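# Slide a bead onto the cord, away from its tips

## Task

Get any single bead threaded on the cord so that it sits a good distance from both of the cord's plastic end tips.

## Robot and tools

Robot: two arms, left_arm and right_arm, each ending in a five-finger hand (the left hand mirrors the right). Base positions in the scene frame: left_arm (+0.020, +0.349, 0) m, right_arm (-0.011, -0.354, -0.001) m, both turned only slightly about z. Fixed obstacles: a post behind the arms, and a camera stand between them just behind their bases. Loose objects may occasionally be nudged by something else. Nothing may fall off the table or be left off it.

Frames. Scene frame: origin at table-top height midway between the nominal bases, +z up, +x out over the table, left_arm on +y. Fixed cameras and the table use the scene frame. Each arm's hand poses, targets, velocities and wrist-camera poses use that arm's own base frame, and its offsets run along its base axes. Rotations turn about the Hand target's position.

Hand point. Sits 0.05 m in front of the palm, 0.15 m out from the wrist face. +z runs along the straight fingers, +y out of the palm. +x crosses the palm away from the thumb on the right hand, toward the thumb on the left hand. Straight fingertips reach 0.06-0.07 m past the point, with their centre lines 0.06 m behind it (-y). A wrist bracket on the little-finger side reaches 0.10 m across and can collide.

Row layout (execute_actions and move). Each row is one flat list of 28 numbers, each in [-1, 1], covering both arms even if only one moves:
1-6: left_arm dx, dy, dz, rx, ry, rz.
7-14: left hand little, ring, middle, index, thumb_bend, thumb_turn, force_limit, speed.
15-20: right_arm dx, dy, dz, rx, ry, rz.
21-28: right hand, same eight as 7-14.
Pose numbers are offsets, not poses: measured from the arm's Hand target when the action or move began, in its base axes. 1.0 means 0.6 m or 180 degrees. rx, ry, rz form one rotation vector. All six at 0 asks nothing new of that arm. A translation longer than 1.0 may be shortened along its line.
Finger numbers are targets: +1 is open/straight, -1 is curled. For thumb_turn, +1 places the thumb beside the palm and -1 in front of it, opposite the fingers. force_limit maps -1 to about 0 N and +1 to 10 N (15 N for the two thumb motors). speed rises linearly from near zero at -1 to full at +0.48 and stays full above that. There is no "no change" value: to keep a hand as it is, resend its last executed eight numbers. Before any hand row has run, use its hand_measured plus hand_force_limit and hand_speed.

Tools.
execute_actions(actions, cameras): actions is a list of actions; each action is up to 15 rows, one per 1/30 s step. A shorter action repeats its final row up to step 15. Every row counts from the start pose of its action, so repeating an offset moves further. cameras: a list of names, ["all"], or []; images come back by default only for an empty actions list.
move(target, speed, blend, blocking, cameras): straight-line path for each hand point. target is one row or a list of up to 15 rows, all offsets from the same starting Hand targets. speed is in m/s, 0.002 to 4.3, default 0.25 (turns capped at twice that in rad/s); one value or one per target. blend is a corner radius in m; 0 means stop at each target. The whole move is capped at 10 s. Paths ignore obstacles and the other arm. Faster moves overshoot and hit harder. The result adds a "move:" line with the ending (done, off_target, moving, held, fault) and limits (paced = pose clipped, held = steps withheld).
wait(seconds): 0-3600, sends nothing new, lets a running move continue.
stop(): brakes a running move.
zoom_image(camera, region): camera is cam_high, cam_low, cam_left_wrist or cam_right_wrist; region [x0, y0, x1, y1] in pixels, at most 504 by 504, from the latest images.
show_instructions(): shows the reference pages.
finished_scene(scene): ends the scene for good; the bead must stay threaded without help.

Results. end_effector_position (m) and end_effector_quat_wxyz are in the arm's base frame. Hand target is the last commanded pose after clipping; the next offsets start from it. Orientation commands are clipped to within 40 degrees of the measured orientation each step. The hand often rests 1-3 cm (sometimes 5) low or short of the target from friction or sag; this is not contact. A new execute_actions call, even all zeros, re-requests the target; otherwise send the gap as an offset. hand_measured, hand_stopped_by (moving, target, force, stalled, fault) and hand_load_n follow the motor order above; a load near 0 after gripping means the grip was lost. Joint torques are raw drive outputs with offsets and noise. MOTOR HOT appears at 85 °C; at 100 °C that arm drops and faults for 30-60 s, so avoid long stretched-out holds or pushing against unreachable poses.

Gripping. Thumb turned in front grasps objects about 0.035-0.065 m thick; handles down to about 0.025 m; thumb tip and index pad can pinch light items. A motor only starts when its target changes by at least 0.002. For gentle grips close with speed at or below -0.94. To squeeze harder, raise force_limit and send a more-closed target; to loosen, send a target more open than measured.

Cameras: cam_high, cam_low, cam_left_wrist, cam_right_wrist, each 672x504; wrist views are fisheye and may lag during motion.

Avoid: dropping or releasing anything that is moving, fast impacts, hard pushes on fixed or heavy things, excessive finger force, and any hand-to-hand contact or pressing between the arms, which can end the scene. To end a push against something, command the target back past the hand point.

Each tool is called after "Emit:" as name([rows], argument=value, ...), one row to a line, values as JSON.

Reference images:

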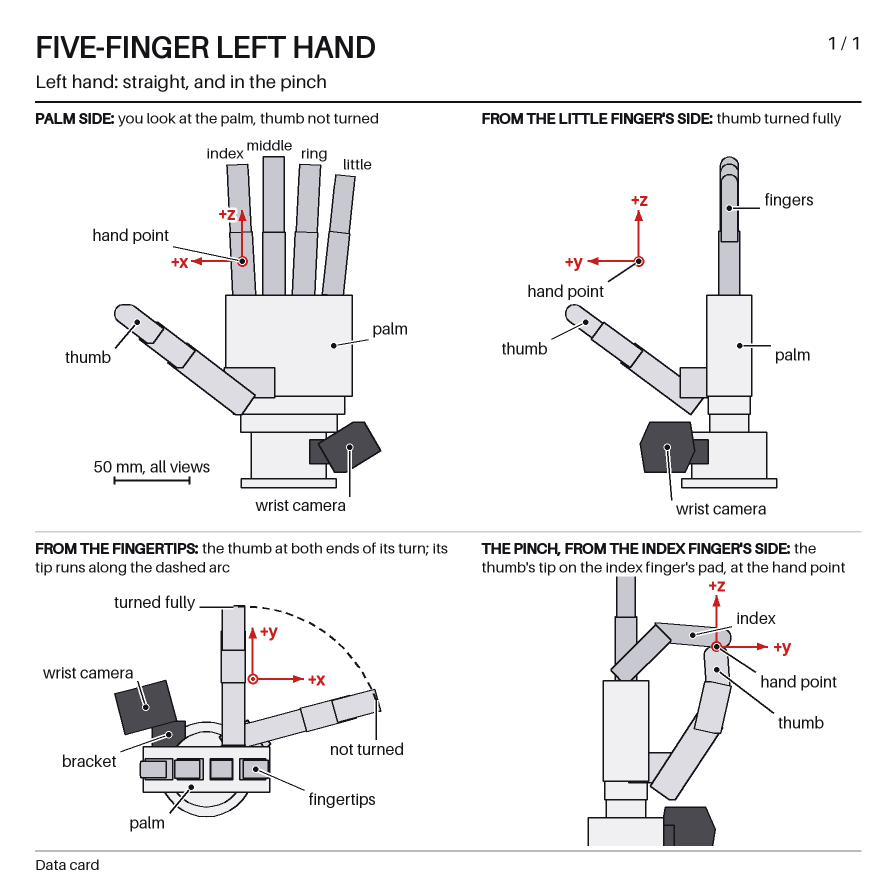

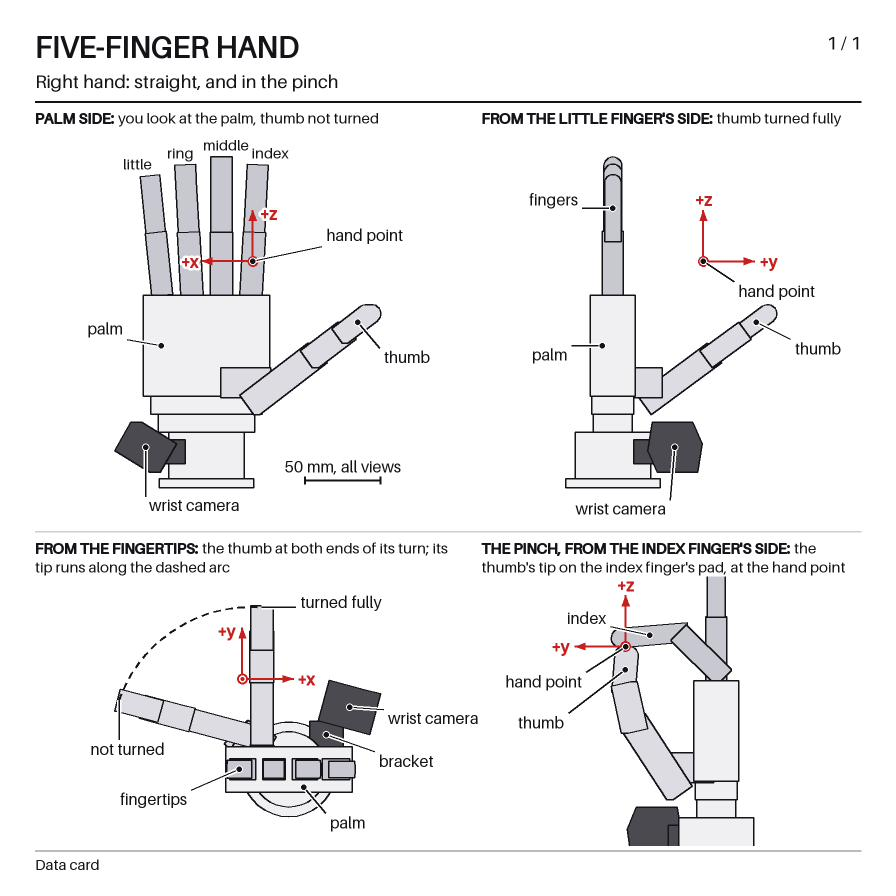

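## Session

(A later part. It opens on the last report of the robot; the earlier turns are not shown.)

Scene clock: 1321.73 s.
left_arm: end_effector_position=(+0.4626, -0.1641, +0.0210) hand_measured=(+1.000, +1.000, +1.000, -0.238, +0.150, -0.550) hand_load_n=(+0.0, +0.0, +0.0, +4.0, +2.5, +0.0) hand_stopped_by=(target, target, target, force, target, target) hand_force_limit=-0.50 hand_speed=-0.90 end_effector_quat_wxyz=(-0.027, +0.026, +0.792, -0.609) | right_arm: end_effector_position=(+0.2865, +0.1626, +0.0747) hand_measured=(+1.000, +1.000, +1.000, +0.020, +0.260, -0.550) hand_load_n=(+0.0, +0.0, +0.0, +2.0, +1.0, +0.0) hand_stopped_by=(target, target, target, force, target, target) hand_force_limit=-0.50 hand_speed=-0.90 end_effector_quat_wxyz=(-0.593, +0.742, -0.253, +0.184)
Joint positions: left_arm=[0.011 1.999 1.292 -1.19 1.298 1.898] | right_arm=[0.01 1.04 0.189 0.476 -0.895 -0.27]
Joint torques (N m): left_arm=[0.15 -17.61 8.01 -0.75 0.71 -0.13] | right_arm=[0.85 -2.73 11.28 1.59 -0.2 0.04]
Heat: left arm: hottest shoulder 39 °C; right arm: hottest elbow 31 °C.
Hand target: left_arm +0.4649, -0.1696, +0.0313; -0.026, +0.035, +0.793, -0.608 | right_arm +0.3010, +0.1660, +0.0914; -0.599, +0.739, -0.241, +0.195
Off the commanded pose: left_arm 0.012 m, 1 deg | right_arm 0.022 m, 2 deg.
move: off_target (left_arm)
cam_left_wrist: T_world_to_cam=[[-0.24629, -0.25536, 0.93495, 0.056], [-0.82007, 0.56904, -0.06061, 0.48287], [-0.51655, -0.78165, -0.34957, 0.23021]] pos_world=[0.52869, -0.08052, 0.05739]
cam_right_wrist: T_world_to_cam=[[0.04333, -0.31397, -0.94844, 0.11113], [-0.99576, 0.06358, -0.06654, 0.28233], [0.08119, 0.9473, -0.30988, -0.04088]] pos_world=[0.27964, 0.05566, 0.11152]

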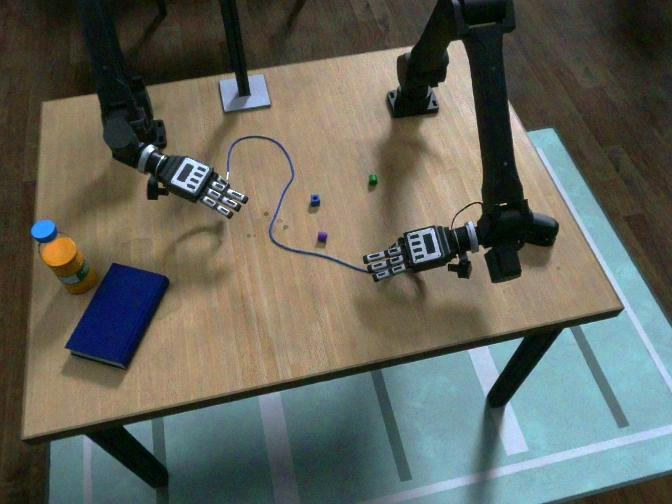

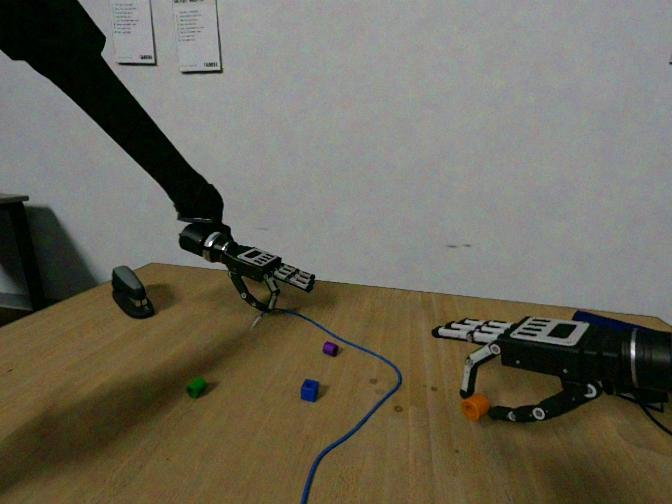

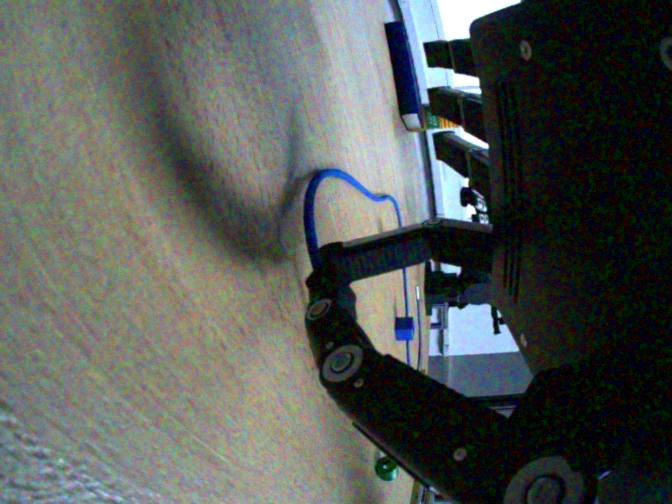

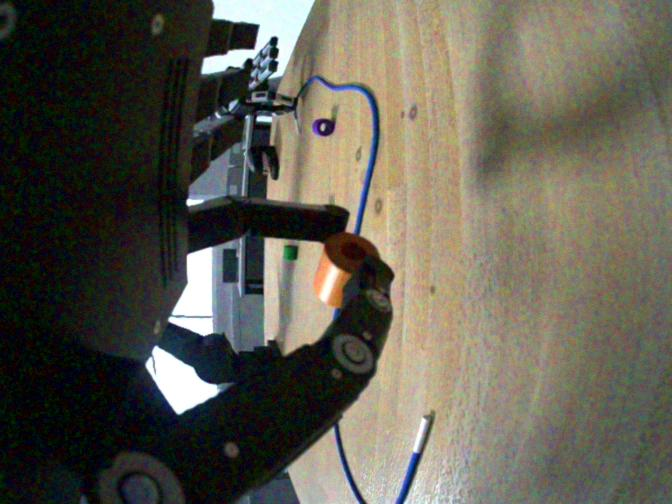

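Emit:
move(target=[-0.0415, 0, 0.181, 0, 0, 0.1667, 1, 1, 1, -0.35, 0.15, -0.55, -0.5, -0.9, 0.0983, 0.1567, 0.0977, 0, 0, -0.15, 1, 1, 1, -0.1, 0.26, -0.55, -0.5, -0.9], speed=0.08, cameras=["all"])

Emit:
zoom_image(camera="cam_left_wrist", region=[150, 80, 450, 380])

Emit:
zoom_image(camera="cam_low", region=[220, 180, 340, 310])

Scene clock: 1344.13 s.
left_arm: end_effector_position=(+0.4415, -0.1641, +0.1348) hand_measured=(+1.000, +1.000, +1.000, -0.238, +0.150, -0.550) hand_load_n=(+0.0, +0.0, +0.0, +4.0, +2.5, +0.0) hand_stopped_by=(target, target, target, force, target, target) hand_force_limit=-0.50 hand_speed=-0.90 end_effector_quat_wxyz=(+0.129, -0.179, +0.776, -0.591) | right_arm: end_effector_position=(+0.3488, +0.2470, +0.1329) hand_measured=(+1.000, +1.000, +1.000, +0.020, +0.260, -0.550) hand_load_n=(+0.0, +0.0, +0.0, +1.5, +1.5, +0.0) hand_stopped_by=(target, target, target, force, target, target) hand_force_limit=-0.50 hand_speed=-0.90 end_effector_quat_wxyz=(-0.526, +0.669, -0.408, +0.330)
Joint positions: left_arm=[0.011 1.414 0.769 0.06 1.067 0.515] | right_arm=[0.606 1 0.346 0.42 0.139 0.021]
Joint torques (N m): left_arm=[0.26 -10.93 8.72 1.81 0.38 -0.12] | right_arm=[0.85 -1.96 13.52 1.94 0.12 0.1]
Heat: left arm: hottest shoulder 40 °C; right arm: hottest elbow 32 °C.
Hand target: left_arm +0.4400, -0.1696, +0.1399; +0.133, -0.171, +0.775, -0.594 | right_arm +0.3601, +0.2601, +0.1502; -0.537, +0.662, -0.407, +0.329
Off the commanded pose: left_arm 0.008 m, 1 deg | right_arm 0.024 m, 1 deg.
move: off_target (right_arm)
cam_left_wrist: T_world_to_cam=[[-0.0821, -0.35406, 0.93161, -0.14383], [-0.99474, 0.08664, -0.05473, 0.46959], [-0.06134, -0.9312, -0.35931, 0.03494]] pos_world=[0.45746, -0.05907, 0.17225]
cam_right_wrist: T_world_to_cam=[[-0.08632, -0.33296, -0.93898, 0.23877], [-0.85844, 0.50317, -0.09951, 0.19076], [0.5056, 0.79747, -0.32926, -0.21629]] pos_world=[0.29372, 0.156, 0.17197]

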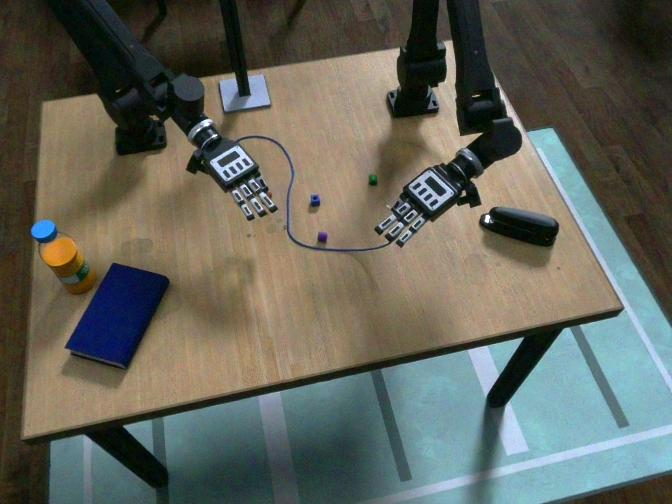

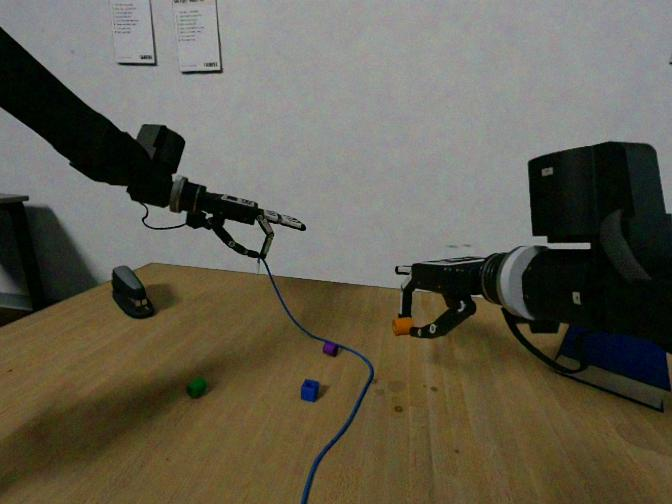

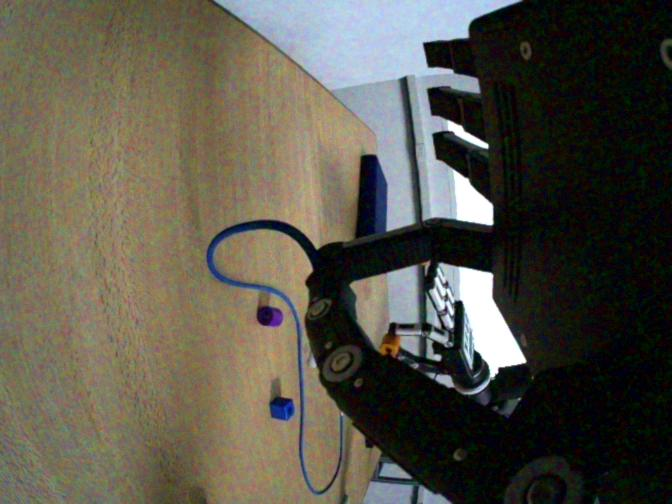

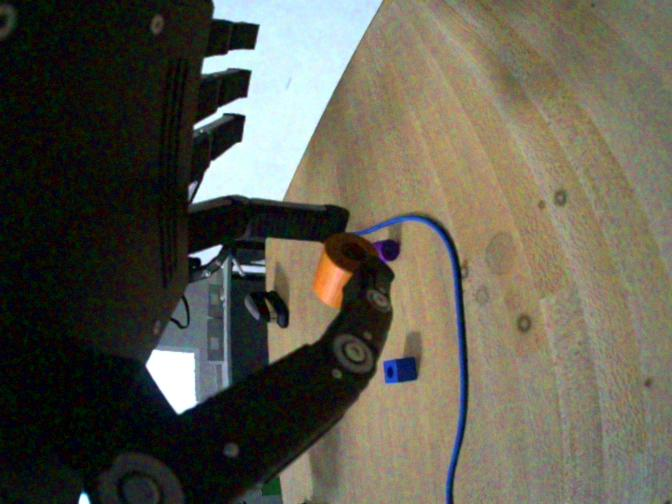

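Scaled by 1.680 from the camera's image (finer frame: 960x720).

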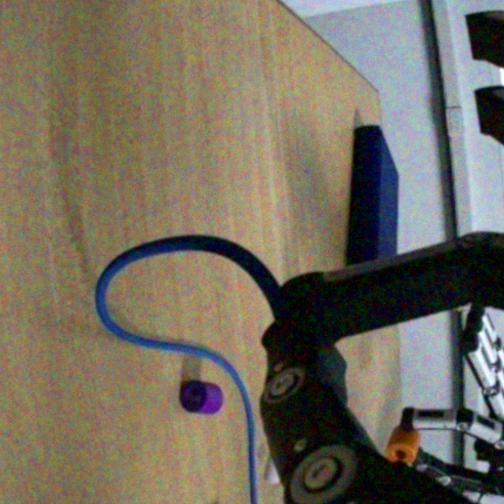

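Scaled by 3.877 from the camera's image (finer frame: 960x720).

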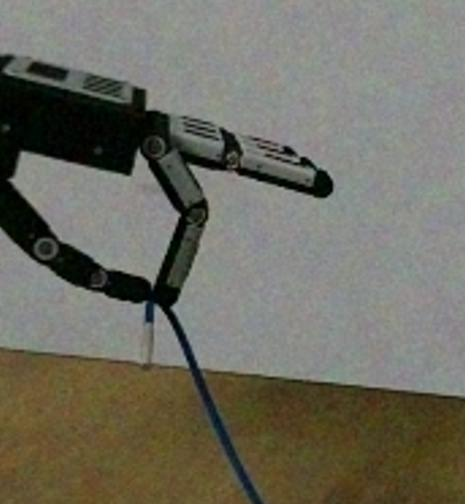

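Emit:
move([
  [0.128, -0.0973, -0.1167, 0, 0, -0.118, 1, 1, 1, -0.35, 0.15, -0.55, -0.5, -0.9, 0.015, -0.088, 0.1167, 0.4783, 0.1506, -0.0823, 1, 1, 1, -0.1, 0.26, -0.55, -0.5, -0.9],
], speed=0.1, cameras=["all"])

Emit:
zoom_image(camera="cam_right_wrist", region=[250, 150, 450, 350])

Emit:
zoom_image(camera="cam_high", region=[220, 130, 480, 330])

Scene clock: 1484.43 s.
left_arm: end_effector_position=(+0.5081, -0.2194, +0.0718) hand_measured=(+1.000, +1.000, +1.000, -0.238, +0.150, -0.550) hand_load_n=(+0.0, -0.5, +0.0, +4.0, +2.5, +0.0) hand_stopped_by=(target, target, target, force, target, target) hand_force_limit=-0.50 hand_speed=-0.90 end_effector_quat_wxyz=(+0.024, -0.035, +0.793, -0.608) | right_arm: end_effector_position=(+0.3732, +0.2050, +0.2283) hand_measured=(+1.000, +1.000, +1.000, +0.020, +0.260, -0.550) hand_load_n=(+0.0, +0.0, +0.0, +1.5, +1.0, -0.5) hand_stopped_by=(target, target, target, force, target, target) hand_force_limit=-0.50 hand_speed=-0.90 end_effector_quat_wxyz=(+0.702, -0.123, +0.692, +0.117)
Joint positions: left_arm=[-0.085 1.836 1.173 -0.349 1.26 0.984] | right_arm=[0.377 1.146 0.205 0.954 0.035 1.559]
Joint torques (N m): left_arm=[0.21 -13.86 11.62 0.49 0.74 0] | right_arm=[0.85 -2.26 6.32 2.93 0.08 0.16]
Motor temperatures (°C): left_arm=[24 37 35 22 26 25] | right_arm=[24 23 37 25 25 27]
Heat: left arm: hottest shoulder 37 °C; right arm: hottest elbow 37 °C.
Hand target: left_arm +0.5167, -0.2280, +0.0699; +0.021, -0.026, +0.793, -0.609 | right_arm +0.3690, +0.2073, +0.2202; +0.696, -0.123, +0.696, +0.123
Off the commanded pose: left_arm 0.012 m, 1 deg | right_arm 0.009 m, 1 deg.
move: off_target (left_arm)
cam_left_wrist: T_world_to_cam=[[-0.20729, -0.29559, 0.93255, -0.02282], [-0.89994, 0.4314, -0.06329, 0.56535], [-0.3836, -0.85236, -0.35544, 0.14572]] pos_world=[0.55995, -0.12643, 0.10887]
cam_right_wrist: T_world_to_cam=[[-0.325, 0.90976, -0.25829, -0.00462], [-0.56067, 0.03459, 0.82732, 0.01579], [0.76159, 0.4137, 0.49883, -0.36971]] pos_world=[0.28892, 0.1566, 0.17017]

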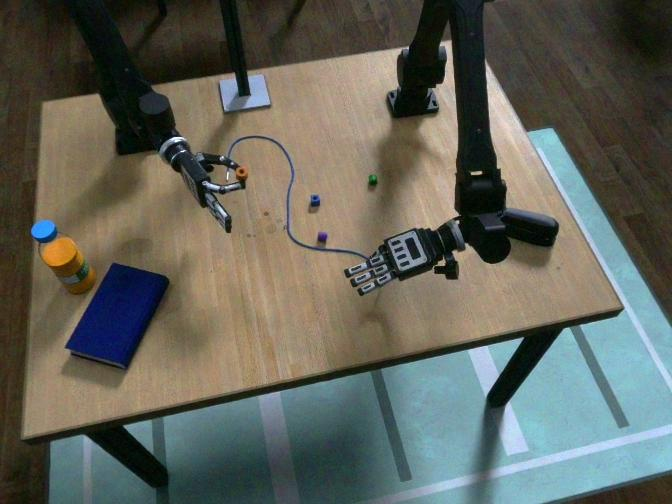

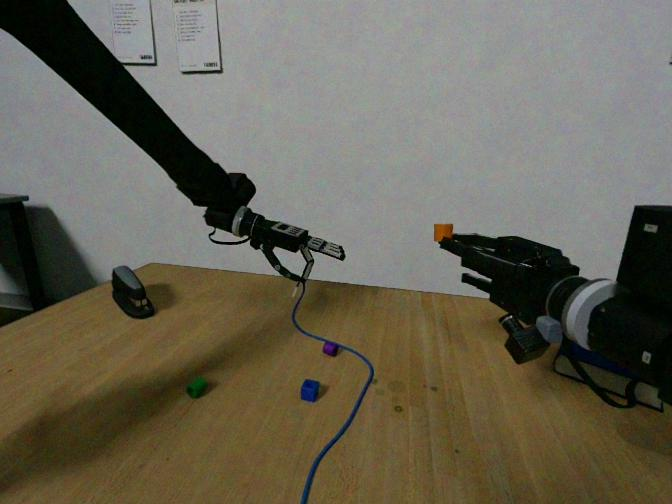

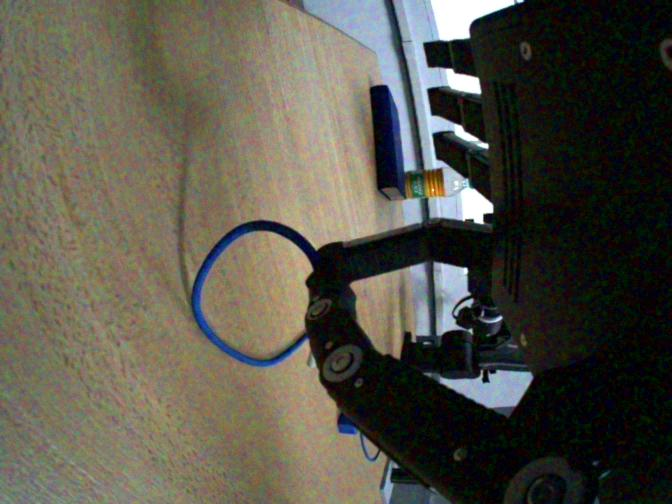

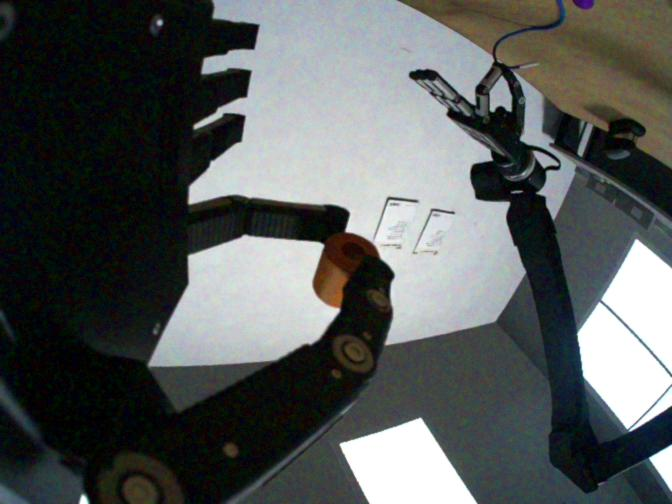

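Scaled by 2.520 from the camera's image (finer frame: 960x720).

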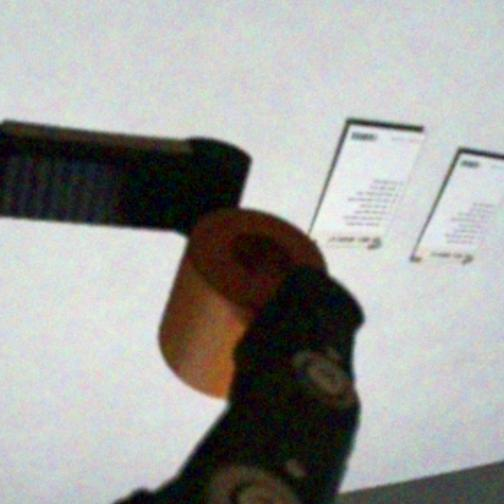

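Scaled by 1.938 from the camera's image (finer frame: 960x720).

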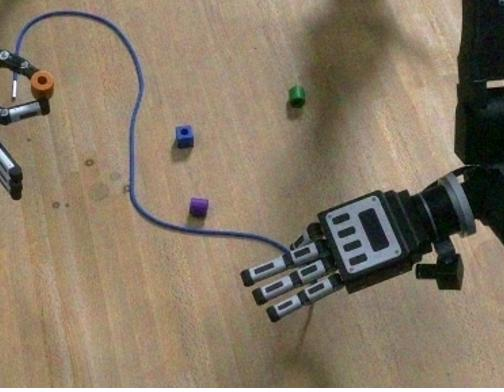

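Emit:
move([
  [0, 0, -0.0965, 0, 0, 0, 1, 1, 1, -0.35, 0.15, -0.55, -0.5, -0.9, 0, 0, 0, 0, 0, 0, 1, 1, 1, -0.1, 0.26, -0.55, -0.5, -0.9],
  [-0.316, -0.0183, -0.0965, 0, 0, 0, 1, 1, 1, -0.35, 0.15, -0.55, -0.5, -0.9, 0, 0, 0, 0, 0, 0, 1, 1, 1, -0.1, 0.26, -0.55, -0.5, -0.9],
], speed=0.06, blend=[0.01, 0], cameras=["all"])

Emit:
zoom_image(camera="cam_low", region=[180, 230, 420, 420])

Emit:
zoom_image(camera="cam_high", region=[220, 130, 480, 330])

Emit:
zoom_image(camera="cam_left_wrist", region=[150, 80, 450, 380])

Scene clock: 1503.67 s.
left_arm: end_effector_position=(+0.3298, -0.2339, +0.0085) hand_measured=(+1.000, +1.000, +1.000, -0.238, +0.150, -0.550) hand_load_n=(+0.0, +0.0, +0.0, +4.0, +2.5, +0.0) hand_stopped_by=(target, target, target, force, target, target) hand_force_limit=-0.50 hand_speed=-0.90 end_effector_quat_wxyz=(+0.020, -0.033, +0.794, -0.607) | right_arm: end_effector_position=(+0.3733, +0.2050, +0.2281) hand_measured=(+1.000, +1.000, +1.000, +0.020, +0.260, -0.550) hand_load_n=(+0.0, +0.0, +0.0, +1.5, +1.0, -0.5) hand_stopped_by=(target, target, target, force, target, target) hand_force_limit=-0.50 hand_speed=-0.90 end_effector_quat_wxyz=(+0.702, -0.123, +0.692, +0.117)
Joint positions: left_arm=[-0.17 1.636 0.585 0.21 1.212 0.799] | right_arm=[0.377 1.146 0.205 0.954 0.035 1.559]
Joint torques (N m): left_arm=[0.03 -11.11 5.55 1.5 0.53 -0.15] | right_arm=[0.91 -2.14 6.34 3.03 0.1 0.15]
Heat: left arm: hottest shoulder 38 °C; right arm: hottest elbow 35 °C.
Hand target: left_arm +0.3272, -0.2390, +0.0120; +0.021, -0.026, +0.793, -0.608 | right_arm +0.3691, +0.2073, +0.2201; +0.696, -0.123, +0.696, +0.123
Off the commanded pose: left_arm 0.007 m, 1 deg | right_arm 0.009 m, 1 deg.
move: done
cam_left_wrist: T_world_to_cam=[[-0.20607, -0.29585, 0.93274, -0.00553], [-0.89684, 0.43839, -0.05909, 0.40766], [-0.39142, -0.8487, -0.35567, 0.04586]] pos_world=[0.38242, -0.14142, 0.04556]
cam_right_wrist: T_world_to_cam=[[-0.32512, 0.90981, -0.25794, -0.00468], [-0.56023, 0.03444, 0.82762, 0.01572], [0.76186, 0.41359, 0.49851, -0.36967]] pos_world=[0.28892, 0.1566, 0.17007]

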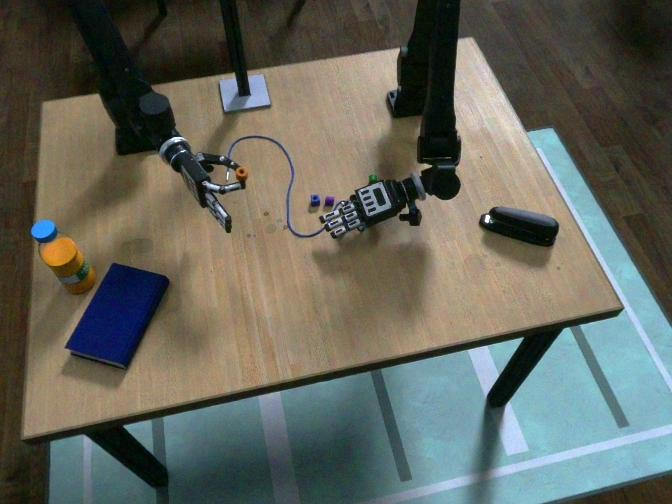

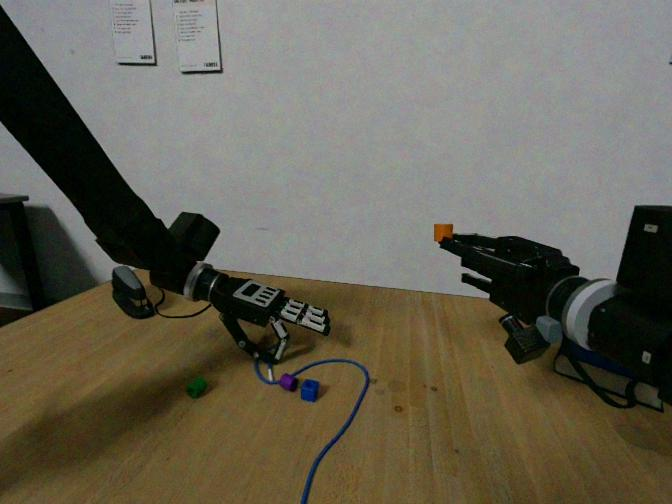

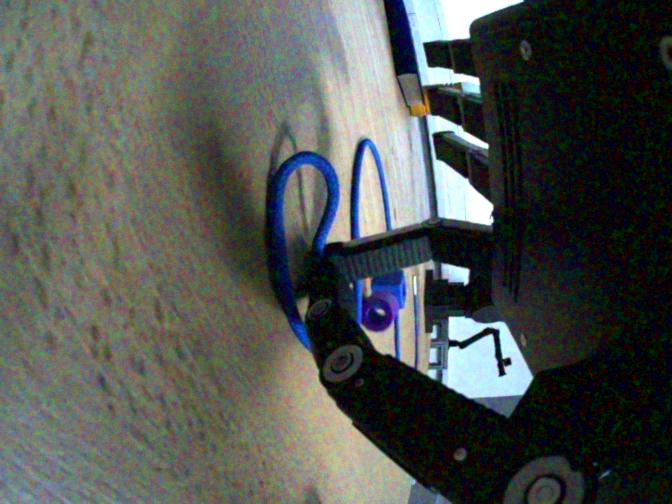

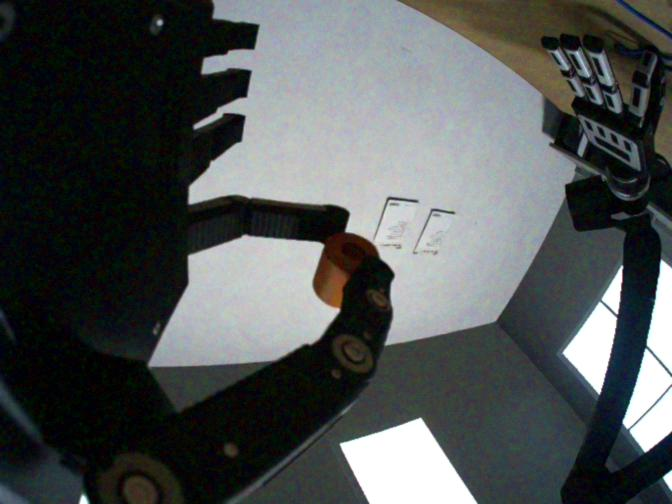

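Scaled by 2.100 from the camera's image (finer frame: 960x720).

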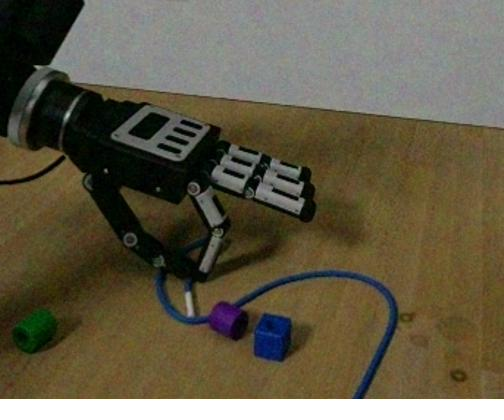

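Scaled by 1.938 from the camera's image (finer frame: 960x720).

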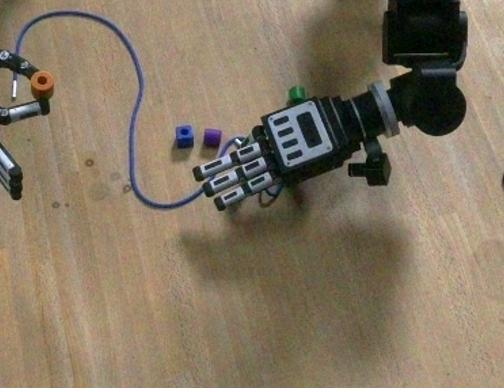

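Scaled by 1.680 from the camera's image (finer frame: 960x720).

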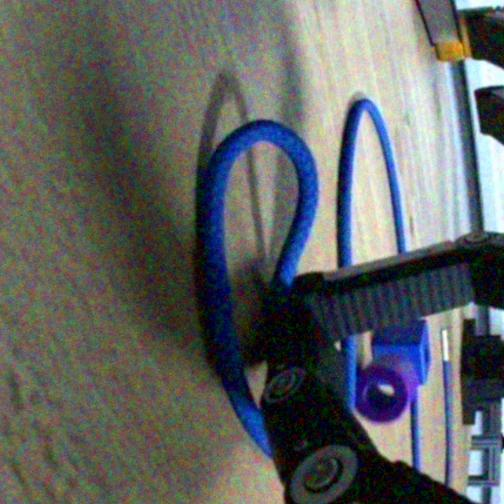

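Emit:
move([
  [0.0813, 0.0783, 0.1167, 0, 0, 0.12, 1, 1, 1, -0.35, 0.15, -0.55, -0.5, -0.9, 0, 0, 0, 0, 0, 0, 1, 1, 1, -0.1, 0.26, -0.55, -0.5, -0.9],
  [0.2107, 0.215, 0.0667, 0, 0, 0.239, 1, 1, 1, -0.35, 0.15, -0.55, -0.5, -0.9, 0, 0, 0, 0, 0, 0, 1, 1, 1, -0.1, 0.26, -0.55, -0.5, -0.9],
  [0.2747, 0.2833, 0, 0, 0, 0.239, 1, 1, 1, -0.35, 0.15, -0.55, -0.5, -0.9, 0, 0, 0, 0, 0, 0, 1, 1, 1, -0.1, 0.26, -0.55, -0.5, -0.9],
], speed=0.08, blend=[0.02, 0.02, 0], cameras=["all"])

Emit:
zoom_image(camera="cam_low", region=[120, 200, 420, 430])

Emit:
zoom_image(camera="cam_high", region=[220, 130, 480, 330])

Emit:
zoom_image(camera="cam_left_wrist", region=[150, 80, 450, 380])

Scene clock: 1522.17 s.
left_arm: end_effector_position=(+0.4785, -0.0769, +0.0102) hand_measured=(+1.000, +1.000, +1.000, -0.238, +0.150, -0.550) hand_load_n=(+0.0, +0.0, +0.0, +4.0, +2.5, +0.0) hand_stopped_by=(target, target, target, force, target, target) hand_force_limit=-0.50 hand_speed=-0.90 end_effector_quat_wxyz=(+0.229, -0.320, +0.731, -0.558) | right_arm: end_effector_position=(+0.3733, +0.2050, +0.2281) hand_measured=(+1.000, +1.000, +1.000, +0.020, +0.260, -0.550) hand_load_n=(+0.0, +0.0, +0.0, +2.0, +1.0, -0.5) hand_stopped_by=(target, target, target, force, target, target) hand_force_limit=-0.50 hand_speed=-0.90 end_effector_quat_wxyz=(+0.702, -0.123, +0.692, +0.117)
Joint positions: left_arm=[0.171 1.724 0.615 0.662 0.889 0.333] | right_arm=[0.377 1.146 0.205 0.954 0.035 1.559]
Joint torques (N m): left_arm=[2.14 -9.99 8.27 2.06 0.39 -0.02] | right_arm=[0.79 -2.08 6.3 2.99 0.1 0.15]
Heat: left arm: hottest shoulder 37 °C; right arm: hottest elbow 34 °C.
Hand target: left_arm +0.4920, -0.0690, +0.0118; +0.243, -0.315, +0.728, -0.558 | right_arm +0.3691, +0.2073, +0.2201; +0.696, -0.123, +0.696, +0.123
Off the commanded pose: left_arm 0.016 m, 2 deg | right_arm 0.009 m, 1 deg.
move: off_target (left_arm)
cam_left_wrist: T_world_to_cam=[[0.06055, -0.3561, 0.93249, -0.06221], [-0.96098, -0.27343, -0.04202, 0.44814], [0.26993, -0.89355, -0.35875, -0.08195]] pos_world=[0.45654, 0.02715, 0.04744]
cam_right_wrist: T_world_to_cam=[[-0.32512, 0.90981, -0.25794, -0.00468], [-0.56023, 0.03444, 0.82762, 0.01572], [0.76186, 0.41359, 0.49851, -0.36967]] pos_world=[0.28892, 0.1566, 0.17007]

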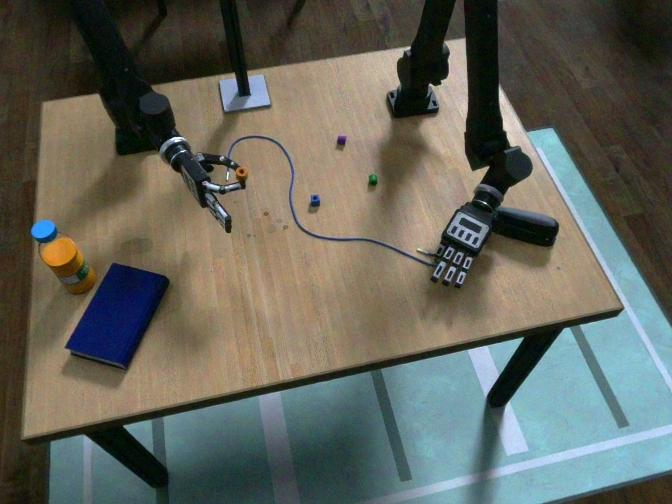

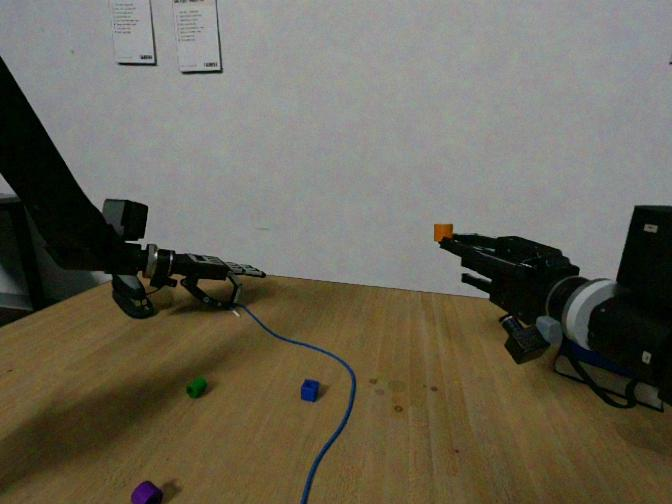

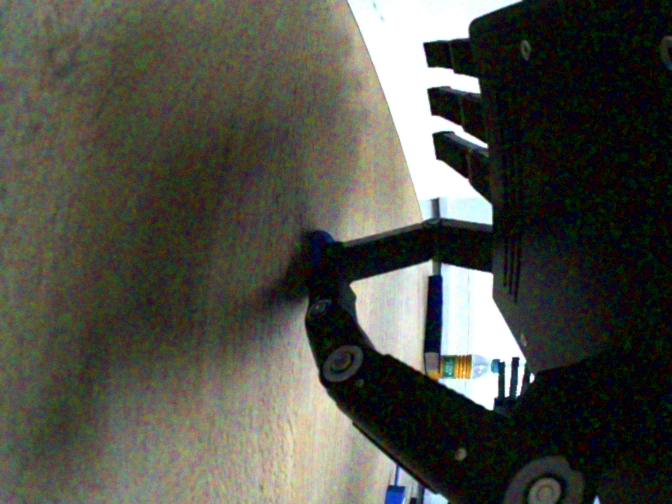

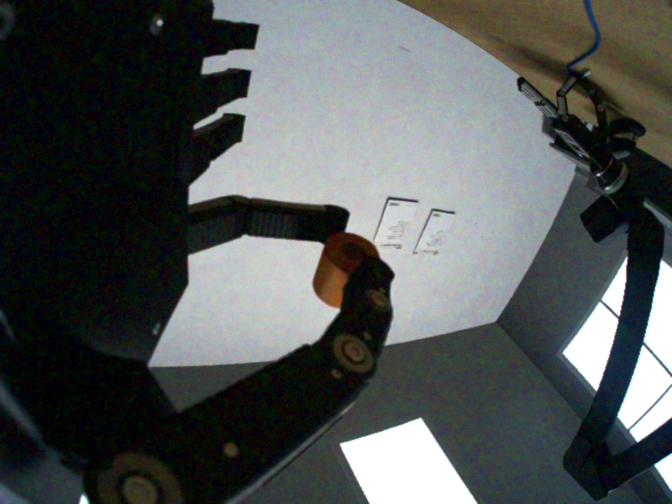

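Scaled by 1.680 from the camera's image (finer frame: 960x720).

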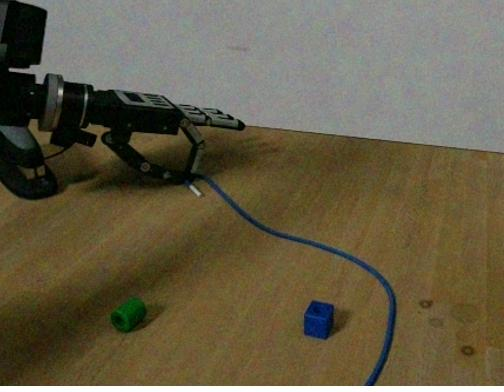

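Scaled by 1.938 from the camera's image (finer frame: 960x720).

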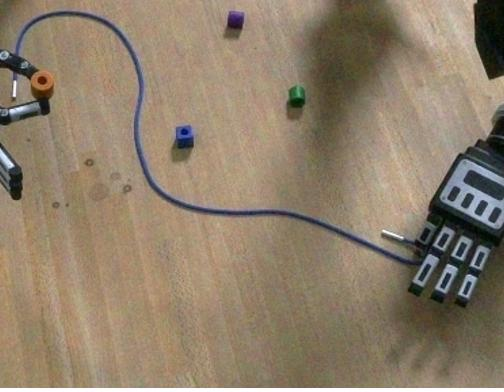

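Scaled by 1.680 from the camera's image (finer frame: 960x720).

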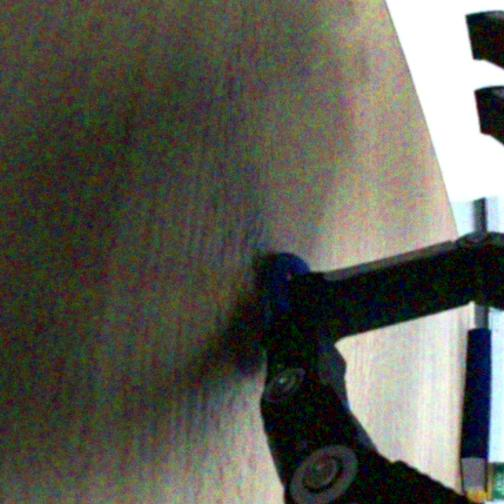

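Emit:
move([
  [0, 0, 0, 0, 0, 0, 1, 1, 1, 0.16, 0.15, -0.55, -0.5, -0.8, 0, 0, 0, 0, 0, 0, 1, 1, 1, -0.1, 0.26, -0.55, -0.5, -0.9],
], speed=0.08, cameras=["all"])

Emit:
zoom_image(camera="cam_low", region=[180, 250, 300, 350])

Emit:
zoom_image(camera="cam_high", region=[360, 200, 500, 300])

Emit:
zoom_image(camera="cam_left_wrist", region=[150, 80, 450, 380])

Scene clock: 1559.73 s.
left_arm: end_effector_position=(+0.4785, -0.0769, +0.0102) hand_measured=(+1.000, +1.000, +1.000, +0.160, +0.150, -0.550) hand_load_n=(-0.5, +0.0, +0.0, +0.0, +0.0, +0.0) hand_stopped_by=(target, target, target, target, target, target) hand_force_limit=-0.50 hand_speed=-0.80 end_effector_quat_wxyz=(+0.229, -0.320, +0.731, -0.558) | right_arm: end_effector_position=(+0.3733, +0.2050, +0.2281) hand_measured=(+1.000, +1.000, +1.000, +0.020, +0.260, -0.550) hand_load_n=(+0.0, +0.0, +0.0, +2.0, +1.0, -0.5) hand_stopped_by=(target, target, target, force, target, target) hand_force_limit=-0.50 hand_speed=-0.90 end_effector_quat_wxyz=(+0.702, -0.123, +0.692, +0.117)
Joint positions: left_arm=[0.171 1.724 0.615 0.662 0.889 0.334] | right_arm=[0.377 1.146 0.205 0.954 0.035 1.559]
Joint torques (N m): left_arm=[1.9 -9.93 8.28 2.07 0.39 0.01] | right_arm=[0.85 -2.02 6.3 2.99 0.09 0.16]
Motor temperatures (°C): left_arm=[24 37 34 22 26 25] | right_arm=[24 23 32 25 24 27]
Heat: left arm: hottest shoulder 37 °C; right arm: hottest elbow 32 °C.
Hand target: left_arm +0.4920, -0.0690, +0.0118; +0.243, -0.315, +0.728, -0.558 | right_arm +0.3691, +0.2073, +0.2201; +0.696, -0.123, +0.696, +0.123
Off the commanded pose: left_arm 0.016 m, 2 deg | right_arm 0.009 m, 1 deg.
move: done
cam_left_wrist: T_world_to_cam=[[0.05979, -0.3565, 0.93238, -0.06185], [-0.9611, -0.27286, -0.04269, 0.44821], [0.26963, -0.89356, -0.35895, -0.0818]] pos_world=[0.45653, 0.02715, 0.04744]
cam_right_wrist: T_world_to_cam=[[-0.32512, 0.90981, -0.25794, -0.00468], [-0.56023, 0.03444, 0.82762, 0.01572], [0.76186, 0.41359, 0.49851, -0.36967]] pos_world=[0.28892, 0.1566, 0.17007]

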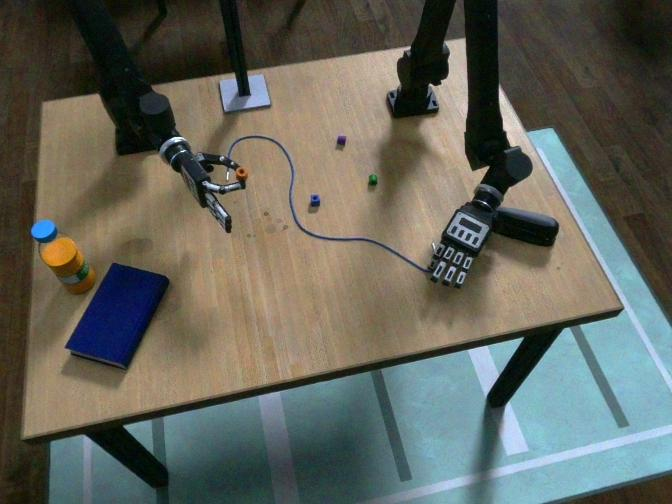

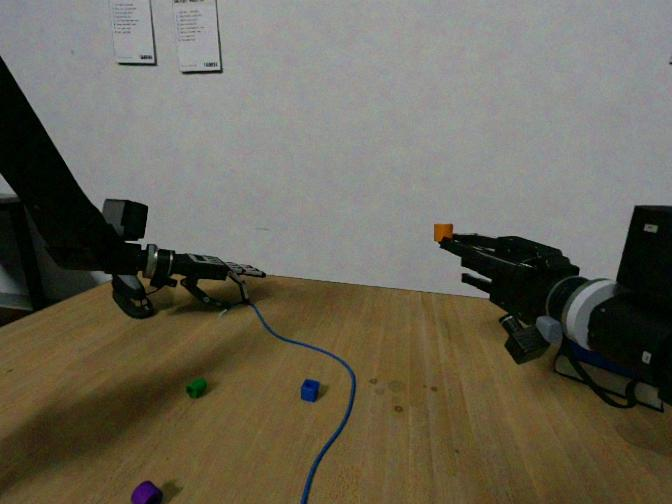

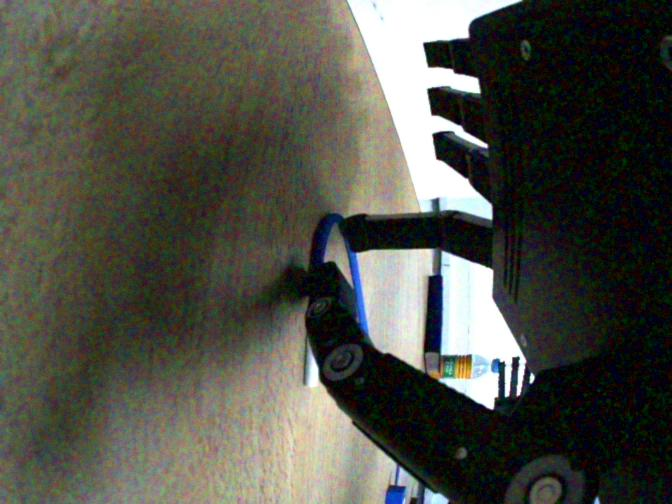

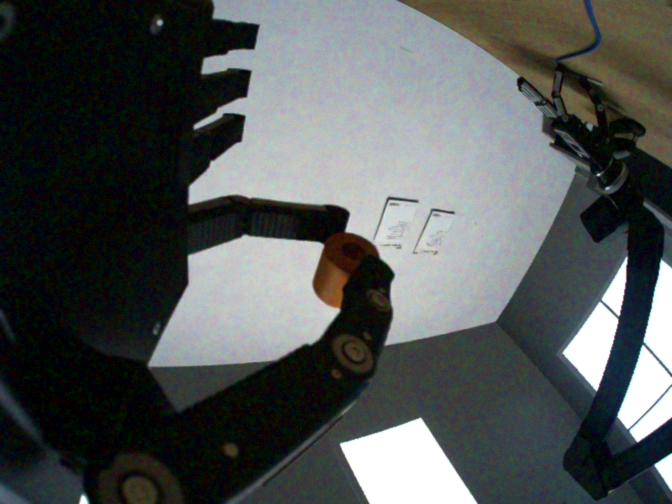

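Scaled by 4.200 from the camera's image (finer frame: 960x720).

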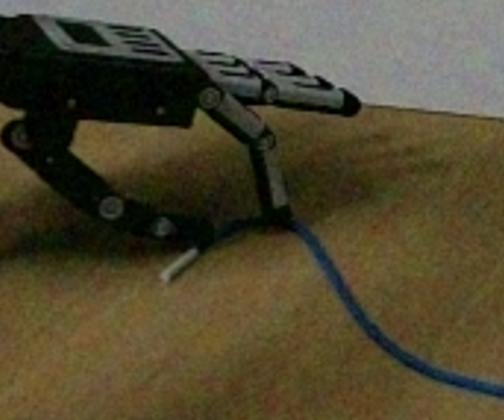

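Scaled by 3.600 from the camera's image (finer frame: 960x720).

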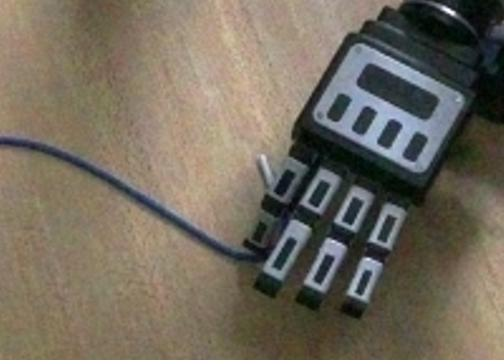

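Scaled by 1.680 from the camera's image (finer frame: 960x720).

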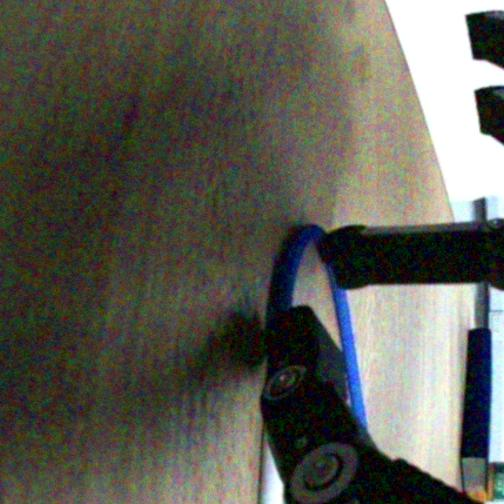

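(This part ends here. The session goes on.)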